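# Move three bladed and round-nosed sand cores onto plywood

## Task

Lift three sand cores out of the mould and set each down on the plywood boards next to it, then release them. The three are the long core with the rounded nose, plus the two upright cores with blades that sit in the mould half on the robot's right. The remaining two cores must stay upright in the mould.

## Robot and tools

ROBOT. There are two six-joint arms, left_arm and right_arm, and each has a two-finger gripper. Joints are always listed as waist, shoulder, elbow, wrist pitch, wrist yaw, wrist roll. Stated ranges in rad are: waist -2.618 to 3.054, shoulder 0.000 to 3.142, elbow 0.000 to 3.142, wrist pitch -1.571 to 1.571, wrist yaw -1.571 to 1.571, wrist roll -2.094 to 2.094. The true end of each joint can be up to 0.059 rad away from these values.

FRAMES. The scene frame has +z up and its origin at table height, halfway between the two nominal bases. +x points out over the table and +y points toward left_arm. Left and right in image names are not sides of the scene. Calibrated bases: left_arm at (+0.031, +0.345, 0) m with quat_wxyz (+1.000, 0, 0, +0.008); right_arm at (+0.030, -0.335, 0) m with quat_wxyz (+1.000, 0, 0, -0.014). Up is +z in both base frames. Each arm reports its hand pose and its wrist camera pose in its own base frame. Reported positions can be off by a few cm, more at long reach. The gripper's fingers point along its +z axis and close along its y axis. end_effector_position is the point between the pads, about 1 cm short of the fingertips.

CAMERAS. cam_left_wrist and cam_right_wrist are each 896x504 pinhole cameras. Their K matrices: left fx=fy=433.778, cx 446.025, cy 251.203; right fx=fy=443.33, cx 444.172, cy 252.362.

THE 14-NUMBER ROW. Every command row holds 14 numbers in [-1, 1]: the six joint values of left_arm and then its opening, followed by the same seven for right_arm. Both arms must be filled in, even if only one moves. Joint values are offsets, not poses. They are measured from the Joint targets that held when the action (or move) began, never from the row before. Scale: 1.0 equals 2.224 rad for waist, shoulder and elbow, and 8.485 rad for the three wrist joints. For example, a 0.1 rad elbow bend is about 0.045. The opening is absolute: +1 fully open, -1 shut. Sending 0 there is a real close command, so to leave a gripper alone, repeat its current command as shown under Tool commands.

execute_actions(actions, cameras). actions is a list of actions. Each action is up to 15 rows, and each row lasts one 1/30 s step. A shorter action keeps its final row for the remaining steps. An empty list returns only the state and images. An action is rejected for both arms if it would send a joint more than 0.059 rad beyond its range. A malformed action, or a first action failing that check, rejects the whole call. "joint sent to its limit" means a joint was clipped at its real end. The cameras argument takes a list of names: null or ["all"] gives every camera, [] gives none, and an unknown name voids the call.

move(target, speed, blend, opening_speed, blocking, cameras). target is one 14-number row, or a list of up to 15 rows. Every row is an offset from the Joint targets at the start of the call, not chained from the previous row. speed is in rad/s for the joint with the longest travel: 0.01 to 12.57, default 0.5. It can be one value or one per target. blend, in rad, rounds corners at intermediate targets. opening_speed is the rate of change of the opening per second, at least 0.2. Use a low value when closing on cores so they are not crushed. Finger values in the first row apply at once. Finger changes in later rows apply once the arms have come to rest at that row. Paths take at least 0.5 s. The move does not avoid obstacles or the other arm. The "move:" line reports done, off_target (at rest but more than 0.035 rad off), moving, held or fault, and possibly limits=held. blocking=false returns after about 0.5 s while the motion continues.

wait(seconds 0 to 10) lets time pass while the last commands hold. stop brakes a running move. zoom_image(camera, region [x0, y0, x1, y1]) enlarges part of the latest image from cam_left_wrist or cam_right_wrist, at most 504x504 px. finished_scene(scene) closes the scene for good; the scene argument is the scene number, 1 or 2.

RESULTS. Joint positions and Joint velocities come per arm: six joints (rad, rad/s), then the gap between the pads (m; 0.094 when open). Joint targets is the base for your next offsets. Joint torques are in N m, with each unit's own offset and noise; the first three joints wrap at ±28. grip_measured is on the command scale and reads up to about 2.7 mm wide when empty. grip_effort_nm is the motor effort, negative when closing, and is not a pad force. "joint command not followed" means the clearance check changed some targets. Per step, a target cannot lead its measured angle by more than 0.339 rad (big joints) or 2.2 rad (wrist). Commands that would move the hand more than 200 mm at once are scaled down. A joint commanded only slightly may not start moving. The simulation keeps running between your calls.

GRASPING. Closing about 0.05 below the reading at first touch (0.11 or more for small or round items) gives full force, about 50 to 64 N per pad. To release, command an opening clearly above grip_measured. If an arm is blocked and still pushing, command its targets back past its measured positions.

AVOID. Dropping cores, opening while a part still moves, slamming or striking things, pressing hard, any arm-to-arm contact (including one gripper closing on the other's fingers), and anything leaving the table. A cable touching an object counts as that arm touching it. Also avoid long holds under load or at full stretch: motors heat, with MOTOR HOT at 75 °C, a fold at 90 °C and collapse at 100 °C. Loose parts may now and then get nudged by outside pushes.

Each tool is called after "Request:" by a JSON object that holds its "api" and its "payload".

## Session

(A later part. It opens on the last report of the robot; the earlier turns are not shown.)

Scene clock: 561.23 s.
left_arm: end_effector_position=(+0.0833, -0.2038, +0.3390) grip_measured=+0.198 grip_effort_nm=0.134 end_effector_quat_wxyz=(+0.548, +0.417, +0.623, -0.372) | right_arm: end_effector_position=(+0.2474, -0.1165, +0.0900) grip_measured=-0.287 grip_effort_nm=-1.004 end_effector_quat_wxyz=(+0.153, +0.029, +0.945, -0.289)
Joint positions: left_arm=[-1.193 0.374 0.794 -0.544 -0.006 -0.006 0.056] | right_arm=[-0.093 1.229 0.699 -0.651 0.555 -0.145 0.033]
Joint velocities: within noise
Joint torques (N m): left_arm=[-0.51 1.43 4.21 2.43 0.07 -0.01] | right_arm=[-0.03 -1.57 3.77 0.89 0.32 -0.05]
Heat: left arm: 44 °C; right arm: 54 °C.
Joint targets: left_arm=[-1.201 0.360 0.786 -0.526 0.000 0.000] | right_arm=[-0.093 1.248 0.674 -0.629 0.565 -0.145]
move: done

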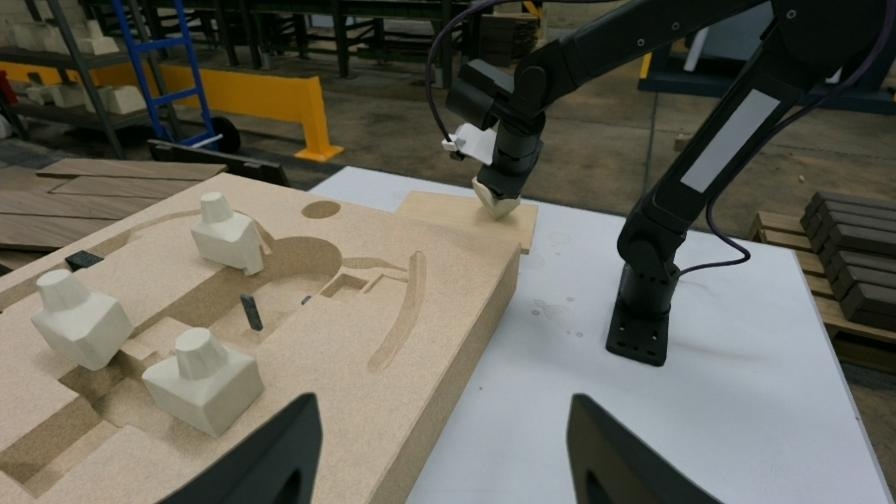

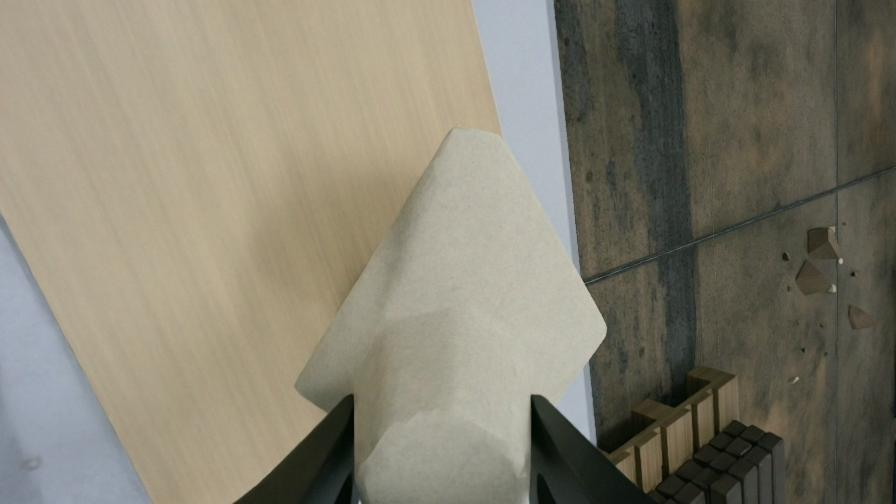

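Request:
{"api": "move", "payload": {"target": [0,0,0,0,0,0,0.2,0,0,0,0,0,0,-0.1], "opening_speed": 0.2}}

Request:
{"api": "zoom_image", "payload": {"camera": "cam_left_wrist", "region": [440, 140, 560, 230]}}

Scene clock: 566.97 s.
left_arm: end_effector_position=(+0.0833, -0.2038, +0.3390) grip_measured=+0.198 grip_effort_nm=0.129 end_effector_quat_wxyz=(+0.548, +0.417, +0.623, -0.372) | right_arm: end_effector_position=(+0.2464, -0.1163, +0.0828) grip_measured=-0.103 grip_effort_nm=0.173 end_effector_quat_wxyz=(+0.148, +0.027, +0.946, -0.289)
Joint positions: left_arm=[-1.193 0.374 0.794 -0.544 -0.006 -0.006 0.056] | right_arm=[-0.093 1.243 0.681 -0.63 0.555 -0.145 0.042]
Joint velocities: left_arm=[within noise] | right_arm=[-0.027 -0.002 -0.007 -0.154 0.007 -0.081 0]
Joint torques (N m): left_arm=[-0.51 1.46 4.15 2.43 0.09 0.01] | right_arm=[-0.05 -2.7 5 0.68 0.32 -0.03]
Heat: left arm: 44 °C; right arm: 53 °C.
Joint targets: left_arm=[-1.201 0.360 0.786 -0.526 0.000 0.000] | right_arm=[-0.093 1.248 0.675 -0.629 0.565 -0.145]
move: done

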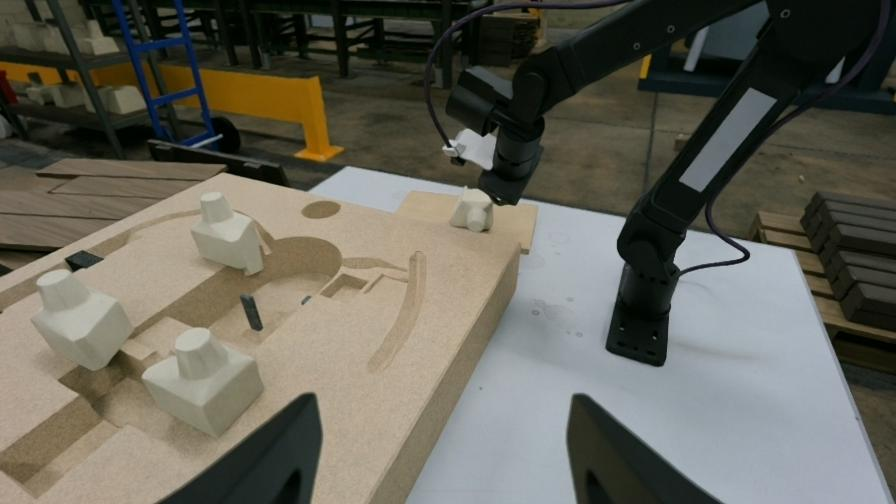

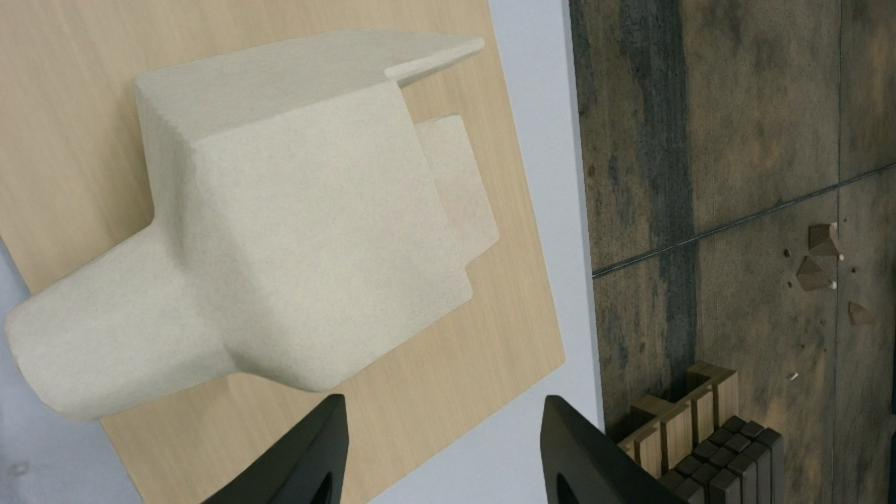

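Scaled by 4.200.

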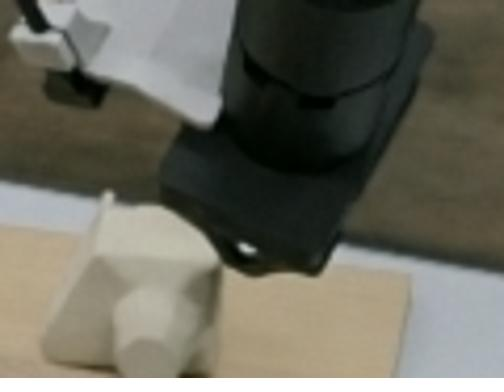

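Request:
{"api": "move", "payload": {"target": [[0,0,0,0,0,0,0.2,0,0,0.1574,-0.0354,0,0,-0.1],[0,0,0,0,0,0,0.2,0.2217,0.2334,0.5535,-0.0719,-0.0666,0.0171,0.3]], "speed": [0.3,0.9]}}

Scene clock: 580.67 s.
left_arm: end_effector_position=(+0.0833, -0.2038, +0.3391) grip_measured=+0.198 grip_effort_nm=0.134 end_effector_quat_wxyz=(+0.548, +0.417, +0.623, -0.372) | right_arm: end_effector_position=(+0.3823, +0.1625, +0.2448) grip_measured=+0.297 grip_effort_nm=0.178 end_effector_quat_wxyz=(+0.226, -0.197, +0.953, +0.042)
Joint positions: left_arm=[-1.193 0.374 0.794 -0.544 -0.006 -0.006 0.056] | right_arm=[0.402 1.755 1.875 -1.228 0.006 -0.007 0.061]
Joint velocities: within noise
Joint torques (N m): left_arm=[-0.58 1.33 4.07 2.41 0.1 0] | right_arm=[-0.13 -6.32 7.84 0.73 -0.05 0.04]
Heat: left arm: 44 °C; right arm: 52 °C.
Joint targets: left_arm=[-1.201 0.360 0.786 -0.526 0.000 0.000] | right_arm=[0.400 1.767 1.906 -1.239 0.000 0.000]
move: done

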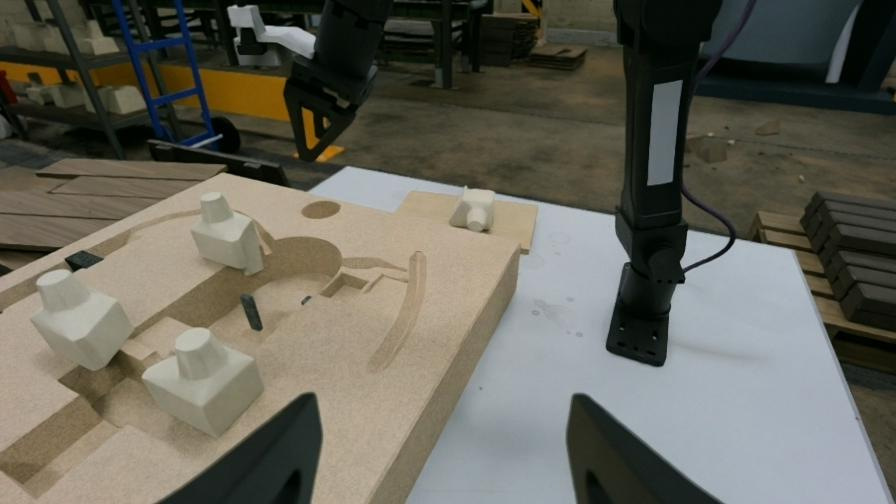

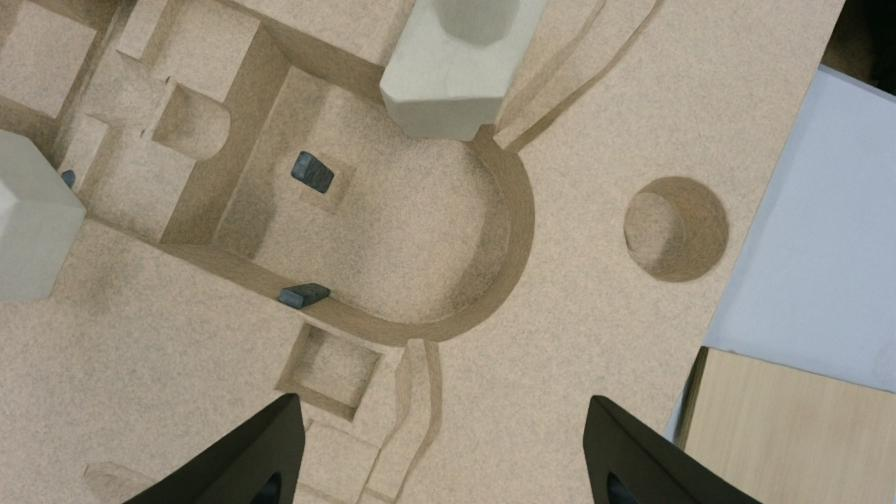

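Request:
{"api": "move", "payload": {"target": [0,0,0,0,0,0,0.2,-0.0045,0.0454,0.0216,0.02,0,0,0.3], "speed": 0.6, "cameras": ["cam_right_wrist"]}}

Scene clock: 585.53 s.
left_arm: end_effector_position=(+0.0833, -0.2038, +0.3391) grip_measured=+0.198 grip_effort_nm=0.144 end_effector_quat_wxyz=(+0.548, +0.417, +0.623, -0.372) | right_arm: end_effector_position=(+0.4290, +0.1797, +0.2339) grip_measured=+0.297 grip_effort_nm=0.178 end_effector_quat_wxyz=(+0.264, -0.192, +0.944, +0.049)
Joint positions: left_arm=[-1.193 0.374 0.794 -0.544 -0.006 -0.006 0.056] | right_arm=[0.397 1.862 1.924 -1.088 0.005 -0.007 0.061]
Joint velocities: within noise
Joint torques (N m): left_arm=[-0.54 1.43 4.05 2.42 0.09 0.02] | right_arm=[-0.54 -7.79 8.05 1.11 -0.07 0.04]
Heat: left arm: 45 °C; right arm: 51 °C.
Joint targets: left_arm=[-1.201 0.360 0.786 -0.526 0.000 0.000] | right_arm=[0.390 1.868 1.954 -1.070 0.000 0.000]
move: done
Images, in order (width x height): cam_right_wrist 896x504.

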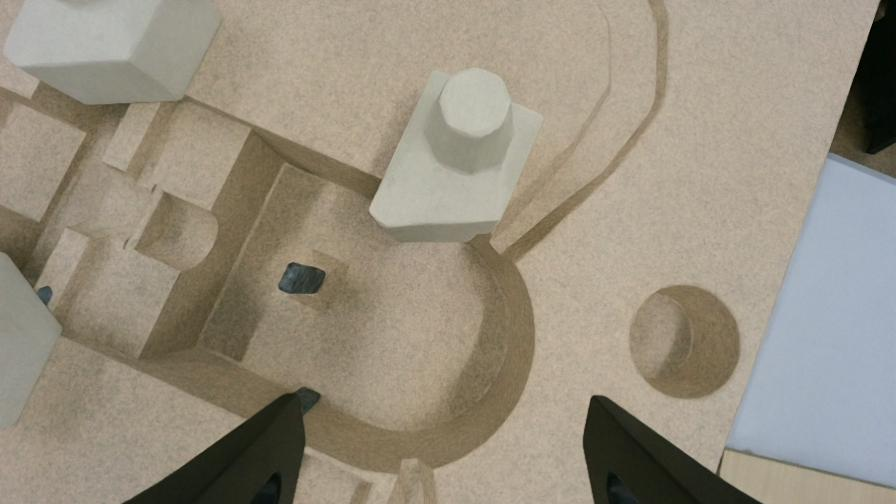

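Request:
{"api": "move", "payload": {"target": [0,0,0,0,0,0,0.2,0.0004,0.129,0.0971,0.0224,0.0082,0.0105,0.3], "speed": 0.4}}

Scene clock: 629.40 s.
left_arm: end_effector_position=(+0.0833, -0.2038, +0.3391) grip_measured=+0.198 grip_effort_nm=0.139 end_effector_quat_wxyz=(+0.548, +0.417, +0.623, -0.372) | right_arm: end_effector_position=(+0.5219, +0.2075, +0.2038) grip_measured=+0.297 grip_effort_nm=0.173 end_effector_quat_wxyz=(+0.324, -0.139, +0.935, +0.048)
Joint positions: left_arm=[-1.193 0.374 0.794 -0.544 -0.006 -0.006 0.056] | right_arm=[0.397 2.144 2.138 -0.9 0.063 0.08 0.061]
Joint velocities: within noise
Joint torques (N m): left_arm=[-0.53 1.36 4.11 2.43 0.09 0.02] | right_arm=[-0.51 -9.76 8.4 1.26 0.08 0.1]
Heat: left arm: 46 °C; right arm: 50 °C.
Joint targets: left_arm=[-1.201 0.360 0.786 -0.526 0.000 0.000] | right_arm=[0.391 2.155 2.170 -0.880 0.070 0.089]
move: done

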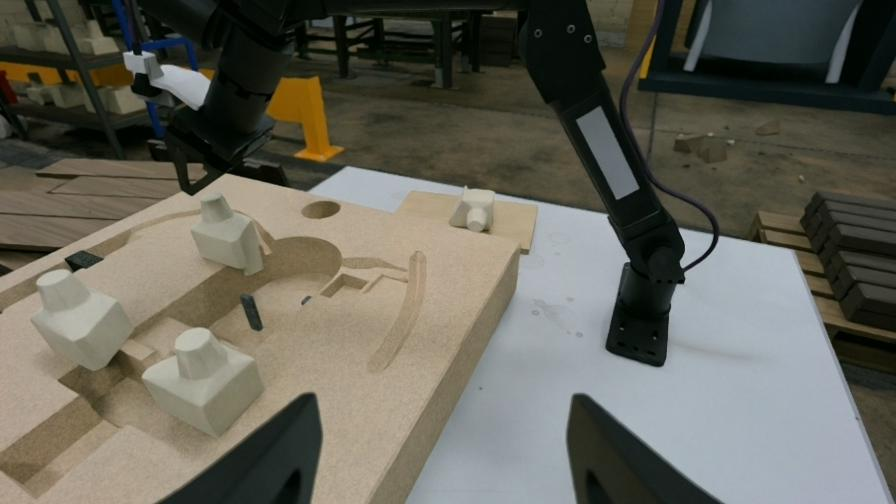

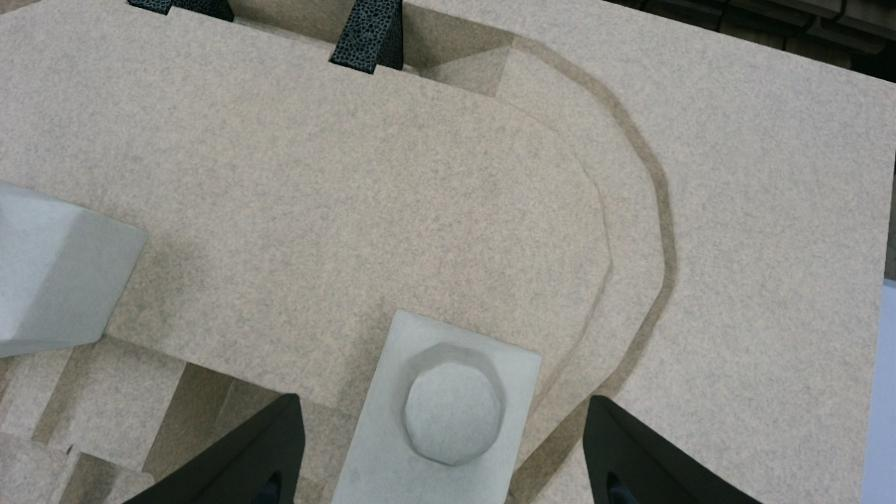

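Request:
{"api": "move", "payload": {"target": [0,0,0,0,0,0,0.2,0,-0.0292,-0.1439,0.0283,0,0,0.3], "speed": 0.3}}

Scene clock: 637.57 s.
left_arm: end_effector_position=(+0.0833, -0.2038, +0.3391) grip_measured=+0.198 grip_effort_nm=0.134 end_effector_quat_wxyz=(+0.548, +0.417, +0.623, -0.372) | right_arm: end_effector_position=(+0.5206, +0.2068, +0.1420) grip_measured=+0.298 grip_effort_nm=0.159 end_effector_quat_wxyz=(+0.317, -0.138, +0.937, +0.046)
Joint positions: left_arm=[-1.193 0.374 0.794 -0.544 -0.006 -0.006 0.056] | right_arm=[0.397 2.121 1.865 -0.666 0.064 0.082 0.061]
Joint velocities: within noise
Joint torques (N m): left_arm=[-0.58 1.36 4.14 2.4 0.09 0.01] | right_arm=[-0.54 -13.09 5 1.26 0.08 0.04]
Heat: left arm: 46 °C; right arm: 50 °C.
Joint targets: left_arm=[-1.201 0.360 0.786 -0.526 0.000 0.000] | right_arm=[0.391 2.090 1.850 -0.639 0.069 0.089]
move: done

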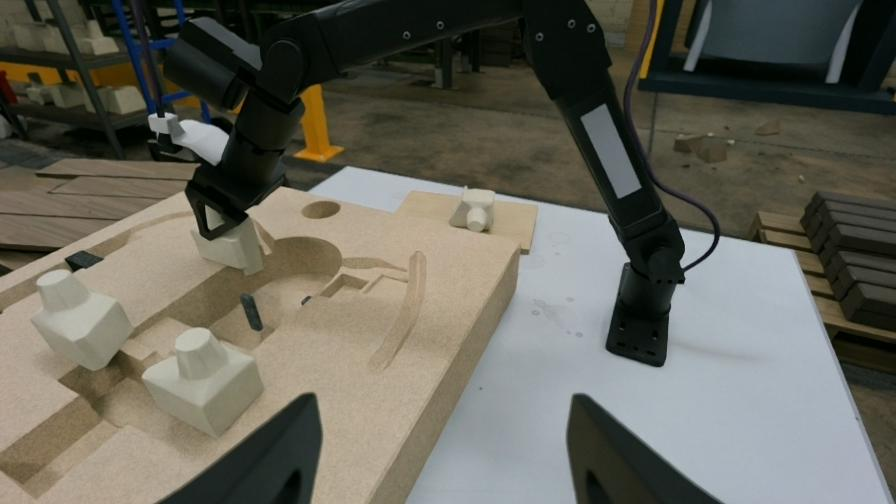

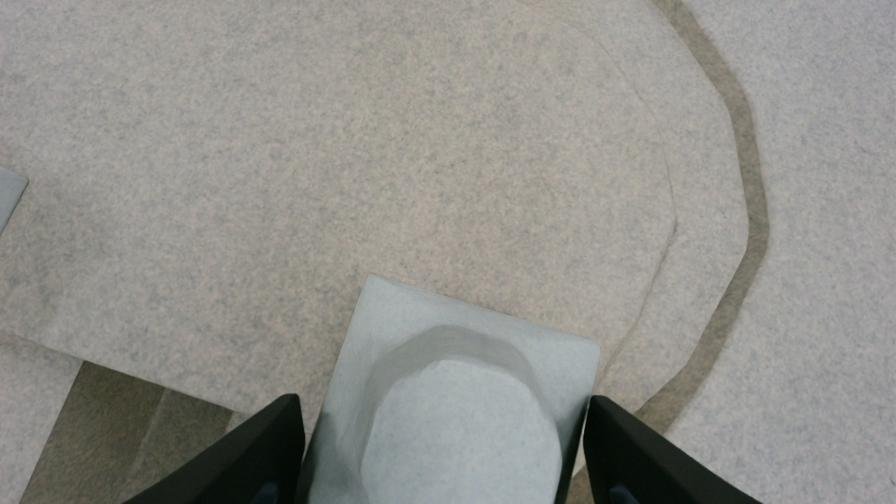

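Request:
{"api": "move", "payload": {"target": [0,0,0,0,0,0,0.2,0,0,0.02,-0.0043,0,0,0.3], "speed": 0.2, "cameras": []}}

Request:
{"api": "move", "payload": {"target": [0,0,0,0,0,0,0.2,0,0,0,0,0,0,-0.5], "opening_speed": 0.3, "cameras": ["cam_right_wrist"]}}

Scene clock: 642.33 s.
left_arm: end_effector_position=(+0.0833, -0.2038, +0.3391) grip_measured=+0.198 grip_effort_nm=0.134 end_effector_quat_wxyz=(+0.548, +0.417, +0.623, -0.372) | right_arm: end_effector_position=(+0.5205, +0.2067, +0.1422) grip_measured=+0.298 grip_effort_nm=0.159 end_effector_quat_wxyz=(+0.316, -0.138, +0.937, +0.046)
Joint positions: left_arm=[-1.193 0.374 0.794 -0.544 -0.006 -0.006 0.056] | right_arm=[0.397 2.121 1.866 -0.668 0.064 0.082 0.061]
Joint velocities: within noise
Joint torques (N m): left_arm=[-0.57 1.33 4.08 2.42 0.11 -0.01] | right_arm=[-0.53 -13.08 8.28 0.98 0.08 0.04]
Heat: left arm: 46 °C; right arm: 50 °C.
Joint targets: left_arm=[-1.201 0.360 0.786 -0.526 0.000 0.000] | right_arm=[0.391 2.090 1.894 -0.676 0.069 0.089]
move: done
No camera images: "cameras" was empty.

Scene clock: 645.20 s.
left_arm: end_effector_position=(+0.0833, -0.2038, +0.3391) grip_measured=+0.198 grip_effort_nm=0.134 end_effector_quat_wxyz=(+0.548, +0.417, +0.623, -0.372) | right_arm: end_effector_position=(+0.5205, +0.2067, +0.1423) grip_measured=+0.221 grip_effort_nm=-0.999 end_effector_quat_wxyz=(+0.316, -0.136, +0.938, +0.047)
Joint positions: left_arm=[-1.193 0.374 0.794 -0.544 -0.006 -0.006 0.056] | right_arm=[0.397 2.121 1.866 -0.668 0.064 0.086 0.057]
Joint velocities: within noise
Joint torques (N m): left_arm=[-0.55 1.4 4.12 2.44 0.1 0.01] | right_arm=[-0.51 -13.07 8.28 0.98 0.08 -0.01]
Heat: left arm: 46 °C; right arm: 49 °C.
Joint targets: left_arm=[-1.201 0.360 0.786 -0.526 0.000 0.000] | right_arm=[0.391 2.090 1.894 -0.676 0.070 0.089]
move: done
Images, in order (width x height): cam_right_wrist 896x504.

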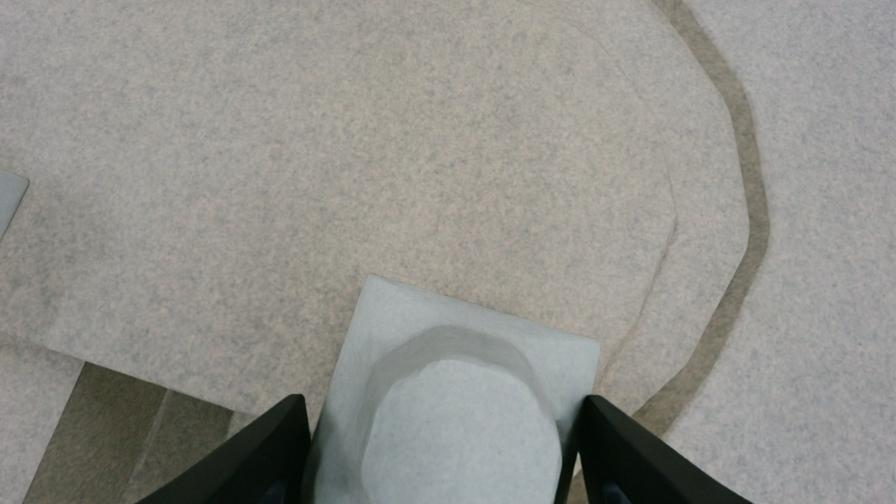

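Request:
{"api": "move", "payload": {"target": [0,0,0,0,0,0,0.2,0,0,0,0,0,0,0.35], "opening_speed": 0.5, "cameras": []}}

Request:
{"api": "move", "payload": {"target": [0,0,0,0,0,0,0.2,0,0,0.024,-0.005,0,0,0.35], "speed": 0.2, "cameras": ["cam_right_wrist"]}}

Scene clock: 650.50 s.
left_arm: end_effector_position=(+0.0833, -0.2038, +0.3391) grip_measured=+0.198 grip_effort_nm=0.134 end_effector_quat_wxyz=(+0.548, +0.417, +0.623, -0.372) | right_arm: end_effector_position=(+0.5203, +0.2067, +0.1422) grip_measured=+0.347 grip_effort_nm=0.178 end_effector_quat_wxyz=(+0.316, -0.136, +0.938, +0.047)
Joint positions: left_arm=[-1.193 0.374 0.794 -0.544 -0.006 -0.006 0.056] | right_arm=[0.397 2.121 1.866 -0.669 0.064 0.086 0.063]
Joint velocities: within noise
Joint torques (N m): left_arm=[-0.58 1.43 4.12 2.41 0.11 0.01] | right_arm=[-0.54 -13.08 8.29 0.99 0.07 -0.01]
Heat: left arm: 46 °C; right arm: 49 °C.
Joint targets: left_arm=[-1.201 0.360 0.786 -0.526 0.000 0.000] | right_arm=[0.391 2.090 1.894 -0.676 0.070 0.089]
move: done
No camera images: "cameras" was empty.

Scene clock: 651.50 s.
left_arm: end_effector_position=(+0.0833, -0.2038, +0.3391) grip_measured=+0.198 grip_effort_nm=0.129 end_effector_quat_wxyz=(+0.548, +0.417, +0.623, -0.372) | right_arm: end_effector_position=(+0.5220, +0.2074, +0.1564) grip_measured=+0.347 grip_effort_nm=0.173 end_effector_quat_wxyz=(+0.321, -0.136, +0.936, +0.048)
Joint positions: left_arm=[-1.193 0.374 0.794 -0.544 -0.006 -0.006 0.056] | right_arm=[0.397 2.121 1.917 -0.709 0.064 0.086 0.063]
Joint velocities: within noise
Joint torques (N m): left_arm=[-0.59 1.36 4.15 2.43 0.09 0] | right_arm=[-0.51 -13.08 8.49 1.02 0.07 -0.01]
Heat: left arm: 46 °C; right arm: 49 °C.
Joint targets: left_arm=[-1.201 0.360 0.786 -0.526 0.000 0.000] | right_arm=[0.391 2.090 1.947 -0.718 0.070 0.089]
move: done
Images, in order (width x height): cam_right_wrist 896x504.

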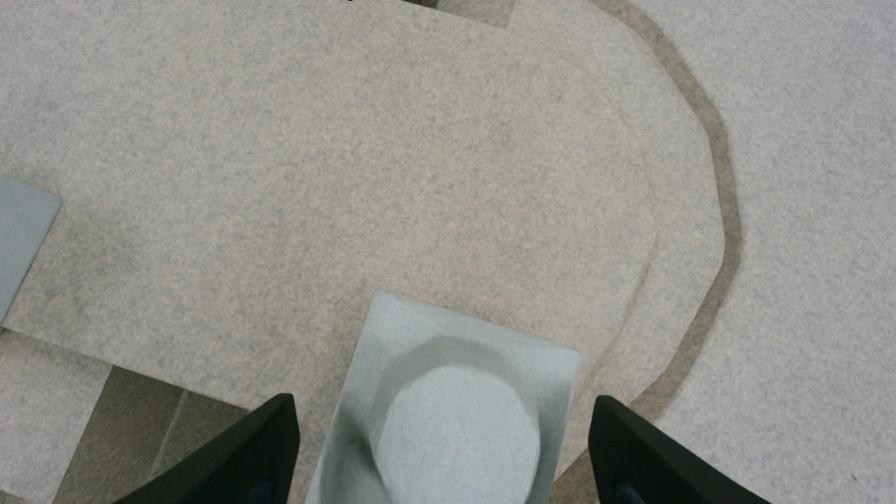

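Request:
{"api": "move", "payload": {"target": [0,0,0,0,0,0,0.2,0,0,0,0,0,0,-0.5], "opening_speed": 0.3, "cameras": ["cam_right_wrist"]}}

Scene clock: 657.03 s.
left_arm: end_effector_position=(+0.0833, -0.2038, +0.3391) grip_measured=+0.198 grip_effort_nm=0.139 end_effector_quat_wxyz=(+0.548, +0.417, +0.623, -0.372) | right_arm: end_effector_position=(+0.5219, +0.2072, +0.1566) grip_measured=-0.275 grip_effort_nm=-1.009 end_effector_quat_wxyz=(+0.320, -0.135, +0.936, +0.048)
Joint positions: left_arm=[-1.193 0.374 0.794 -0.544 -0.006 -0.006 0.056] | right_arm=[0.397 2.121 1.918 -0.711 0.064 0.088 0.034]
Joint velocities: within noise
Joint torques (N m): left_arm=[-0.51 1.33 4.15 2.42 0.09 0.02] | right_arm=[-0.5 -13.08 8.43 0.99 0.07 -0.03]
Heat: left arm: 47 °C; right arm: 48 °C.
Joint targets: left_arm=[-1.201 0.360 0.786 -0.526 0.000 0.000] | right_arm=[0.391 2.090 1.948 -0.718 0.069 0.089]
move: done
Images, in order (width x height): cam_right_wrist 896x504.

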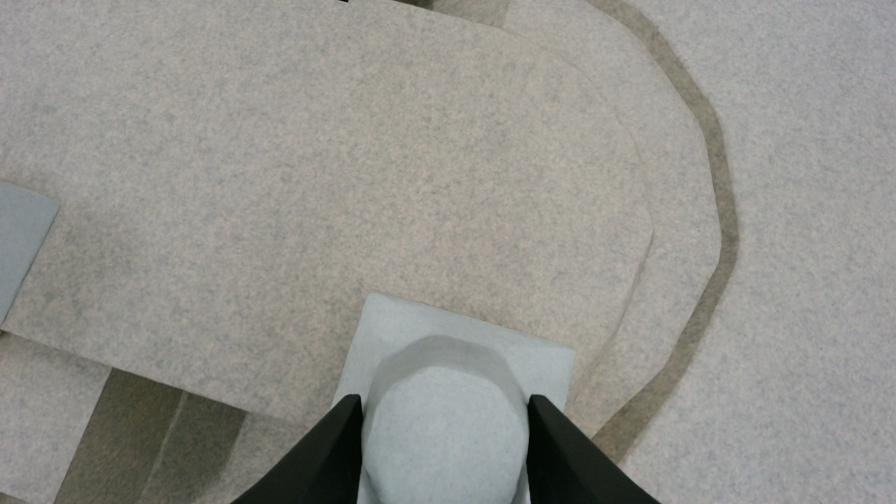

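Request:
{"api": "move", "payload": {"target": [0,0,0,0,0,0,0.2,0,0.009,0.09,-0.0167,0,0,-0.5], "speed": 0.2}}

Scene clock: 662.70 s.
left_arm: end_effector_position=(+0.0833, -0.2038, +0.3391) grip_measured=+0.198 grip_effort_nm=0.134 end_effector_quat_wxyz=(+0.548, +0.417, +0.623, -0.372) | right_arm: end_effector_position=(+0.5160, +0.2046, +0.2018) grip_measured=-0.277 grip_effort_nm=-1.009 end_effector_quat_wxyz=(+0.319, -0.135, +0.937, +0.047)
Joint positions: left_arm=[-1.193 0.374 0.794 -0.544 -0.006 -0.006 0.056] | right_arm=[0.397 2.121 2.101 -0.897 0.065 0.088 0.034]
Joint velocities: within noise
Joint torques (N m): left_arm=[-0.54 1.39 4.11 2.42 0.1 0] | right_arm=[-0.51 -11.28 9.66 1.38 0.06 -0.03]
Heat: left arm: 47 °C; right arm: 48 °C.
Joint targets: left_arm=[-1.201 0.360 0.786 -0.526 0.000 0.000] | right_arm=[0.391 2.110 2.148 -0.860 0.070 0.089]
move: off_target (right_arm); right_arm: the elbow is farthest, 0.048 rad from its target

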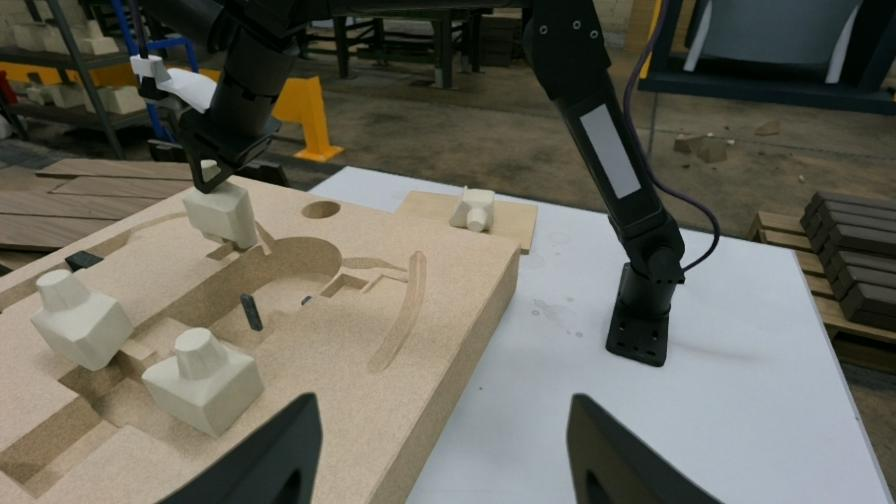

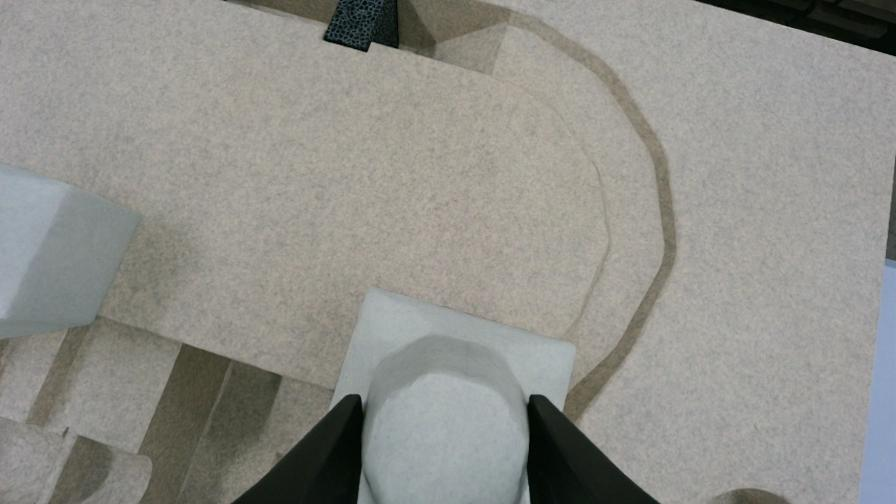

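Request:
{"api": "move", "payload": {"target": [[0,0,0,0,0,0,0.2,0,-0.0225,0.0324,-0.013,0,0,-0.5],[0,0,0,0,0,0,0.2,-0.3107,-0.2892,-0.3002,0.0017,-0.0082,-0.0105,-0.5]], "speed": [0.25,0.7]}}

Scene clock: 670.93 s.
left_arm: end_effector_position=(+0.0833, -0.2038, +0.3391) grip_measured=+0.198 grip_effort_nm=0.144 end_effector_quat_wxyz=(+0.548, +0.417, +0.623, -0.372) | right_arm: end_effector_position=(+0.3778, -0.1187, +0.2339) grip_measured=-0.277 grip_effort_nm=-0.999 end_effector_quat_wxyz=(+0.306, +0.148, +0.939, -0.049)
Joint positions: left_arm=[-1.193 0.374 0.794 -0.544 -0.006 -0.006 0.056] | right_arm=[-0.304 1.507 1.477 -0.911 0.006 0.007 0.034]
Joint velocities: within noise
Joint torques (N m): left_arm=[-0.43 1.42 4.12 2.4 0.11 0] | right_arm=[0.29 -8.91 6.09 1.66 -0.06 -0.1]
Heat: left arm: 47 °C; right arm: 48 °C.
Joint targets: left_arm=[-1.201 0.360 0.786 -0.526 0.000 0.000] | right_arm=[-0.300 1.467 1.480 -0.845 0.000 0.000]
move: off_target (right_arm); right_arm: the wrist pitch is farthest, 0.066 rad from its target

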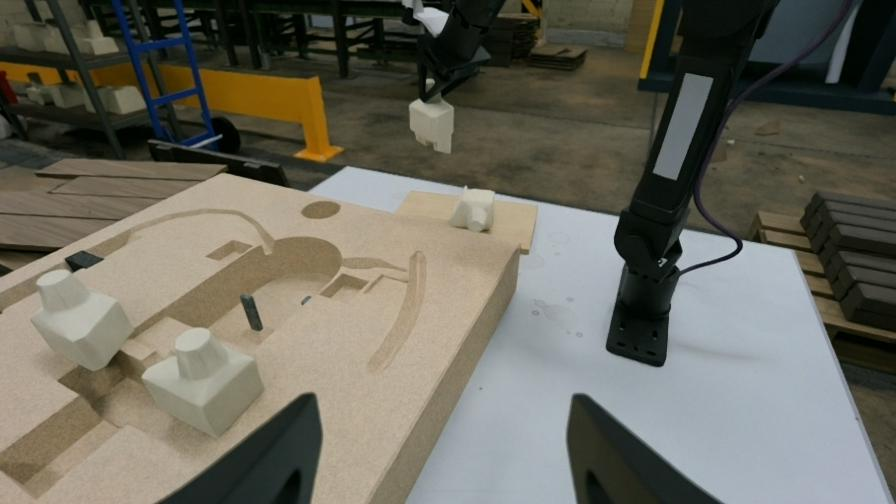

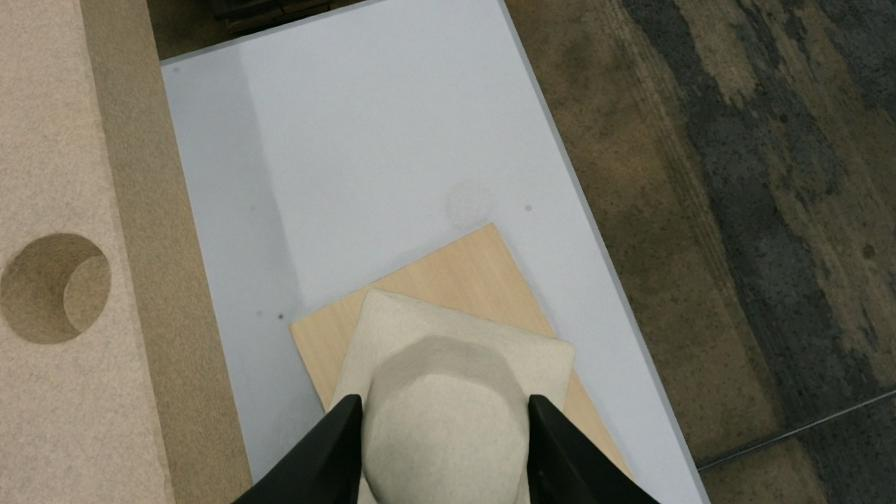

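Request:
{"api": "zoom_image", "payload": {"camera": "cam_left_wrist", "region": [370, 60, 560, 260]}}

Scaled by 2.520.

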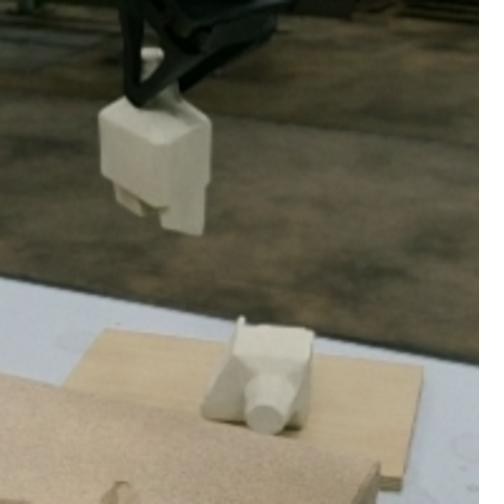

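Request:
{"api": "move", "payload": {"target": [0,0,0,0,0,0,0.2,-0.0899,0.1497,-0.0225,0.0112,-0.1096,-0.1308,-0.5], "speed": 0.6}}

Request:
{"api": "zoom_image", "payload": {"camera": "cam_left_wrist", "region": [370, 60, 560, 260]}}

Scene clock: 732.60 s.
left_arm: end_effector_position=(+0.0833, -0.2038, +0.3391) grip_measured=+0.198 grip_effort_nm=0.134 end_effector_quat_wxyz=(+0.548, +0.417, +0.623, -0.372) | right_arm: end_effector_position=(+0.4198, -0.0716, +0.1703) grip_measured=-0.278 grip_effort_nm=-1.009 end_effector_quat_wxyz=(+0.420, -0.344, +0.825, +0.156)
Joint positions: left_arm=[-1.193 0.374 0.794 -0.544 -0.006 -0.006 0.056] | right_arm=[-0.495 1.801 1.426 -0.791 -0.861 -1.097 0.034]
Joint velocities: within noise
Joint torques (N m): left_arm=[-0.54 1.33 4.16 2.42 0.09 0.03] | right_arm=[-0.51 -7.92 5.93 1.07 -1.01 -0.18]
Heat: left arm: 48 °C; right arm: 50 °C.
Joint targets: left_arm=[-1.201 0.360 0.786 -0.526 0.000 0.000] | right_arm=[-0.500 1.800 1.430 -0.750 -0.930 -1.110]
move: off_target (right_arm); right_arm: the wrist yaw is farthest, 0.069 rad from its target

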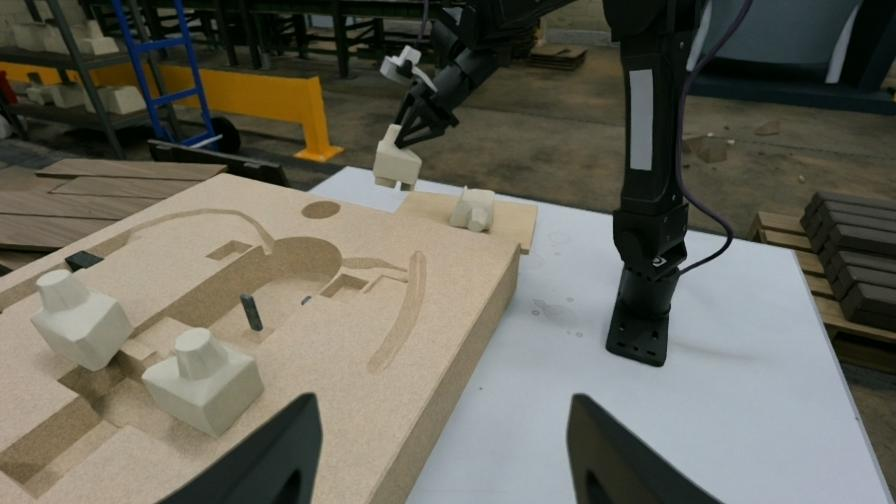

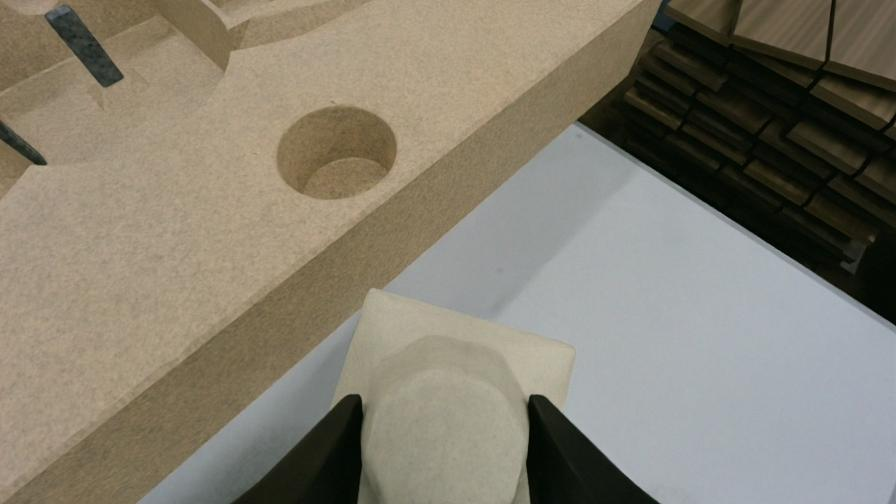

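Scaled by 2.520.

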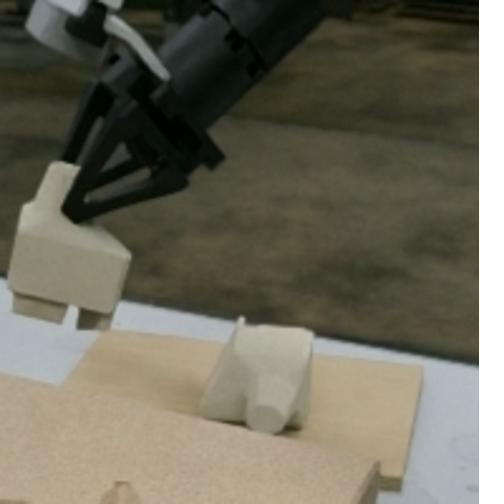

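Request:
{"api": "move", "payload": {"target": [0,0,0,0,0,0,0.2,-0.0256,0.0144,-0.0585,0.0071,-0.009,-0.0106,-0.5], "speed": 0.3}}

Request:
{"api": "zoom_image", "payload": {"camera": "cam_left_wrist", "region": [370, 100, 560, 260]}}

Scene clock: 747.27 s.
left_arm: end_effector_position=(+0.0833, -0.2038, +0.3391) grip_measured=+0.198 grip_effort_nm=0.129 end_effector_quat_wxyz=(+0.548, +0.417, +0.623, -0.372) | right_arm: end_effector_position=(+0.4014, -0.0788, +0.1303) grip_measured=-0.278 grip_effort_nm=-1.004 end_effector_quat_wxyz=(+0.427, -0.340, +0.818, +0.182)
Joint positions: left_arm=[-1.193 0.374 0.794 -0.544 -0.006 -0.006 0.056] | right_arm=[-0.554 1.835 1.294 -0.724 -0.931 -1.187 0.034]
Joint velocities: within noise
Joint torques (N m): left_arm=[-0.54 1.35 4.07 2.42 0.1 0.01] | right_arm=[-0.27 -8.02 5.76 0.83 -1.1 -0.18]
Heat: left arm: 48 °C; right arm: 48 °C.
Joint targets: left_arm=[-1.201 0.360 0.786 -0.526 0.000 0.000] | right_arm=[-0.557 1.832 1.300 -0.690 -1.006 -1.200]
move: off_target (right_arm); right_arm: the wrist yaw is farthest, 0.075 rad from its target

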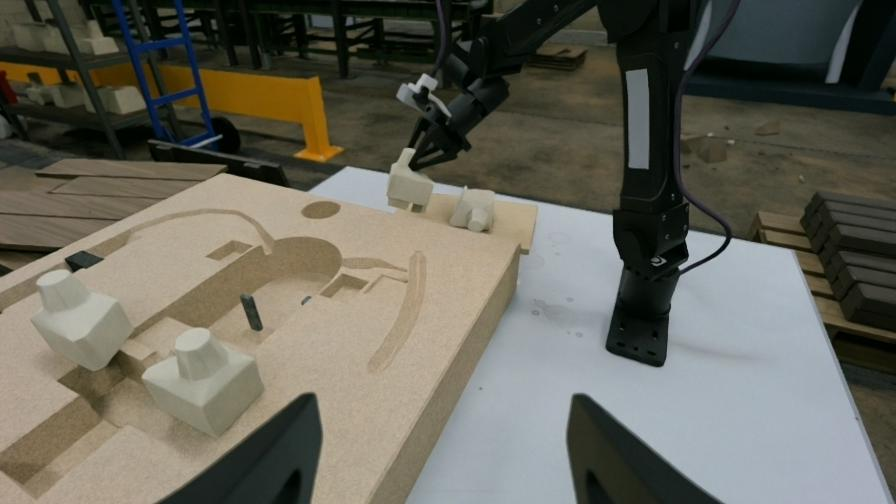

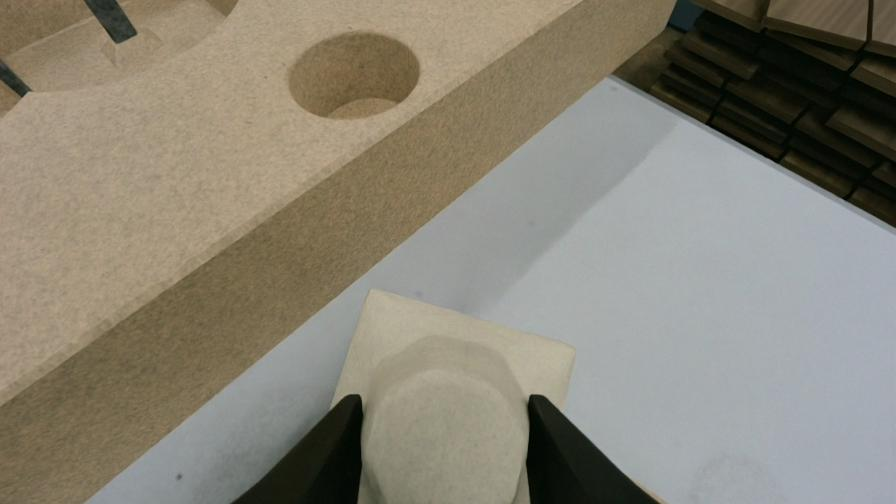

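Scaled by 2.653.

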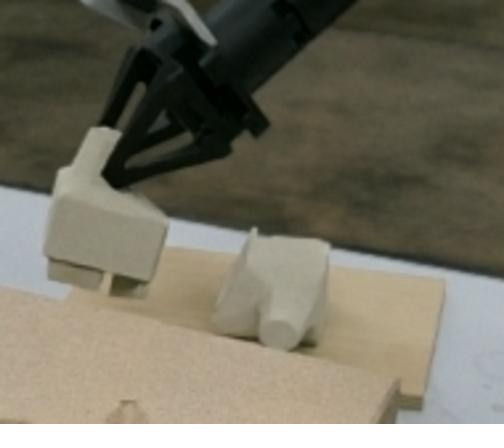

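Request:
{"api": "move", "payload": {"target": [0,0,0,0,0,0,0.2,-0.0315,0.0184,0.0468,-0.0061,-0.0005,0.0002,-0.5], "speed": 0.3}}

Request:
{"api": "zoom_image", "payload": {"camera": "cam_left_wrist", "region": [370, 100, 560, 260]}}

Scene clock: 776.33 s.
left_arm: end_effector_position=(+0.0833, -0.2038, +0.3392) grip_measured=+0.198 grip_effort_nm=0.139 end_effector_quat_wxyz=(+0.548, +0.417, +0.622, -0.372) | right_arm: end_effector_position=(+0.4058, -0.1153, +0.1382) grip_measured=-0.278 grip_effort_nm=-1.004 end_effector_quat_wxyz=(+0.439, -0.313, +0.827, +0.162)
Joint positions: left_arm=[-1.193 0.374 0.794 -0.543 -0.006 -0.006 0.056] | right_arm=[-0.627 1.869 1.365 -0.746 -0.936 -1.188 0.034]
Joint velocities: within noise
Joint torques (N m): left_arm=[-0.49 1.4 4.1 2.42 0.11 -0.01] | right_arm=[-0.03 -7.8 8.57 0.58 -1.1 -0.16]
Heat: left arm: 49 °C; right arm: 46 °C.
Joint targets: left_arm=[-1.201 0.360 0.786 -0.526 0.000 0.000] | right_arm=[-0.627 1.872 1.404 -0.742 -1.011 -1.198]
move: off_target (right_arm); right_arm: the wrist yaw is farthest, 0.074 rad from its target

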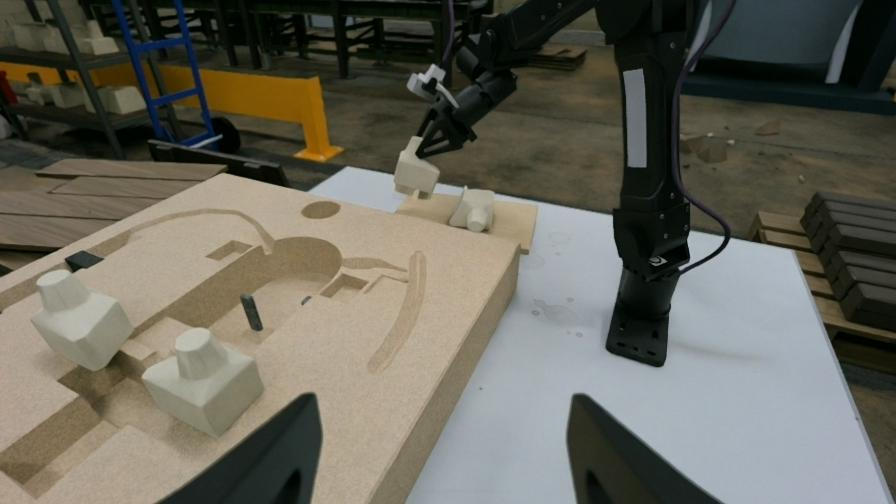

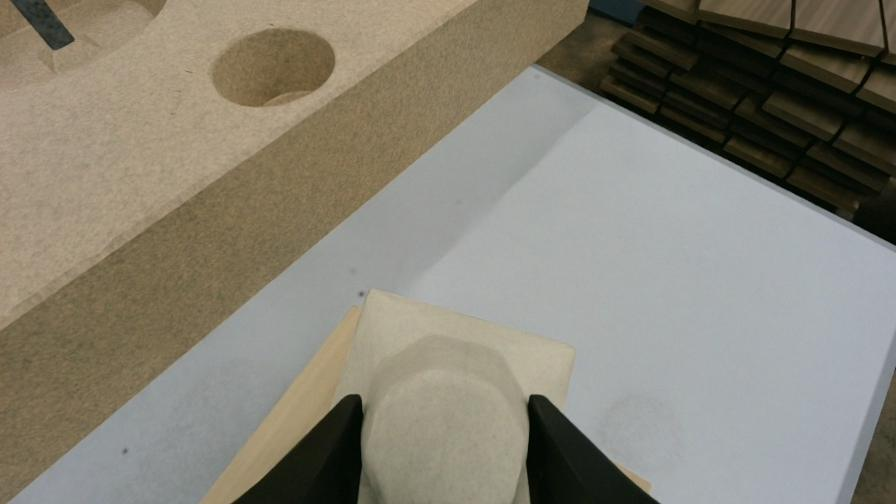

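Scaled by 2.653.

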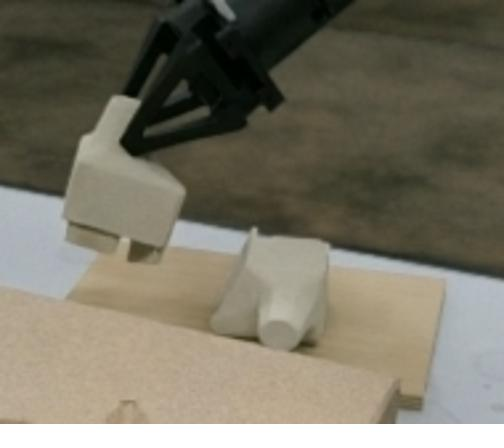

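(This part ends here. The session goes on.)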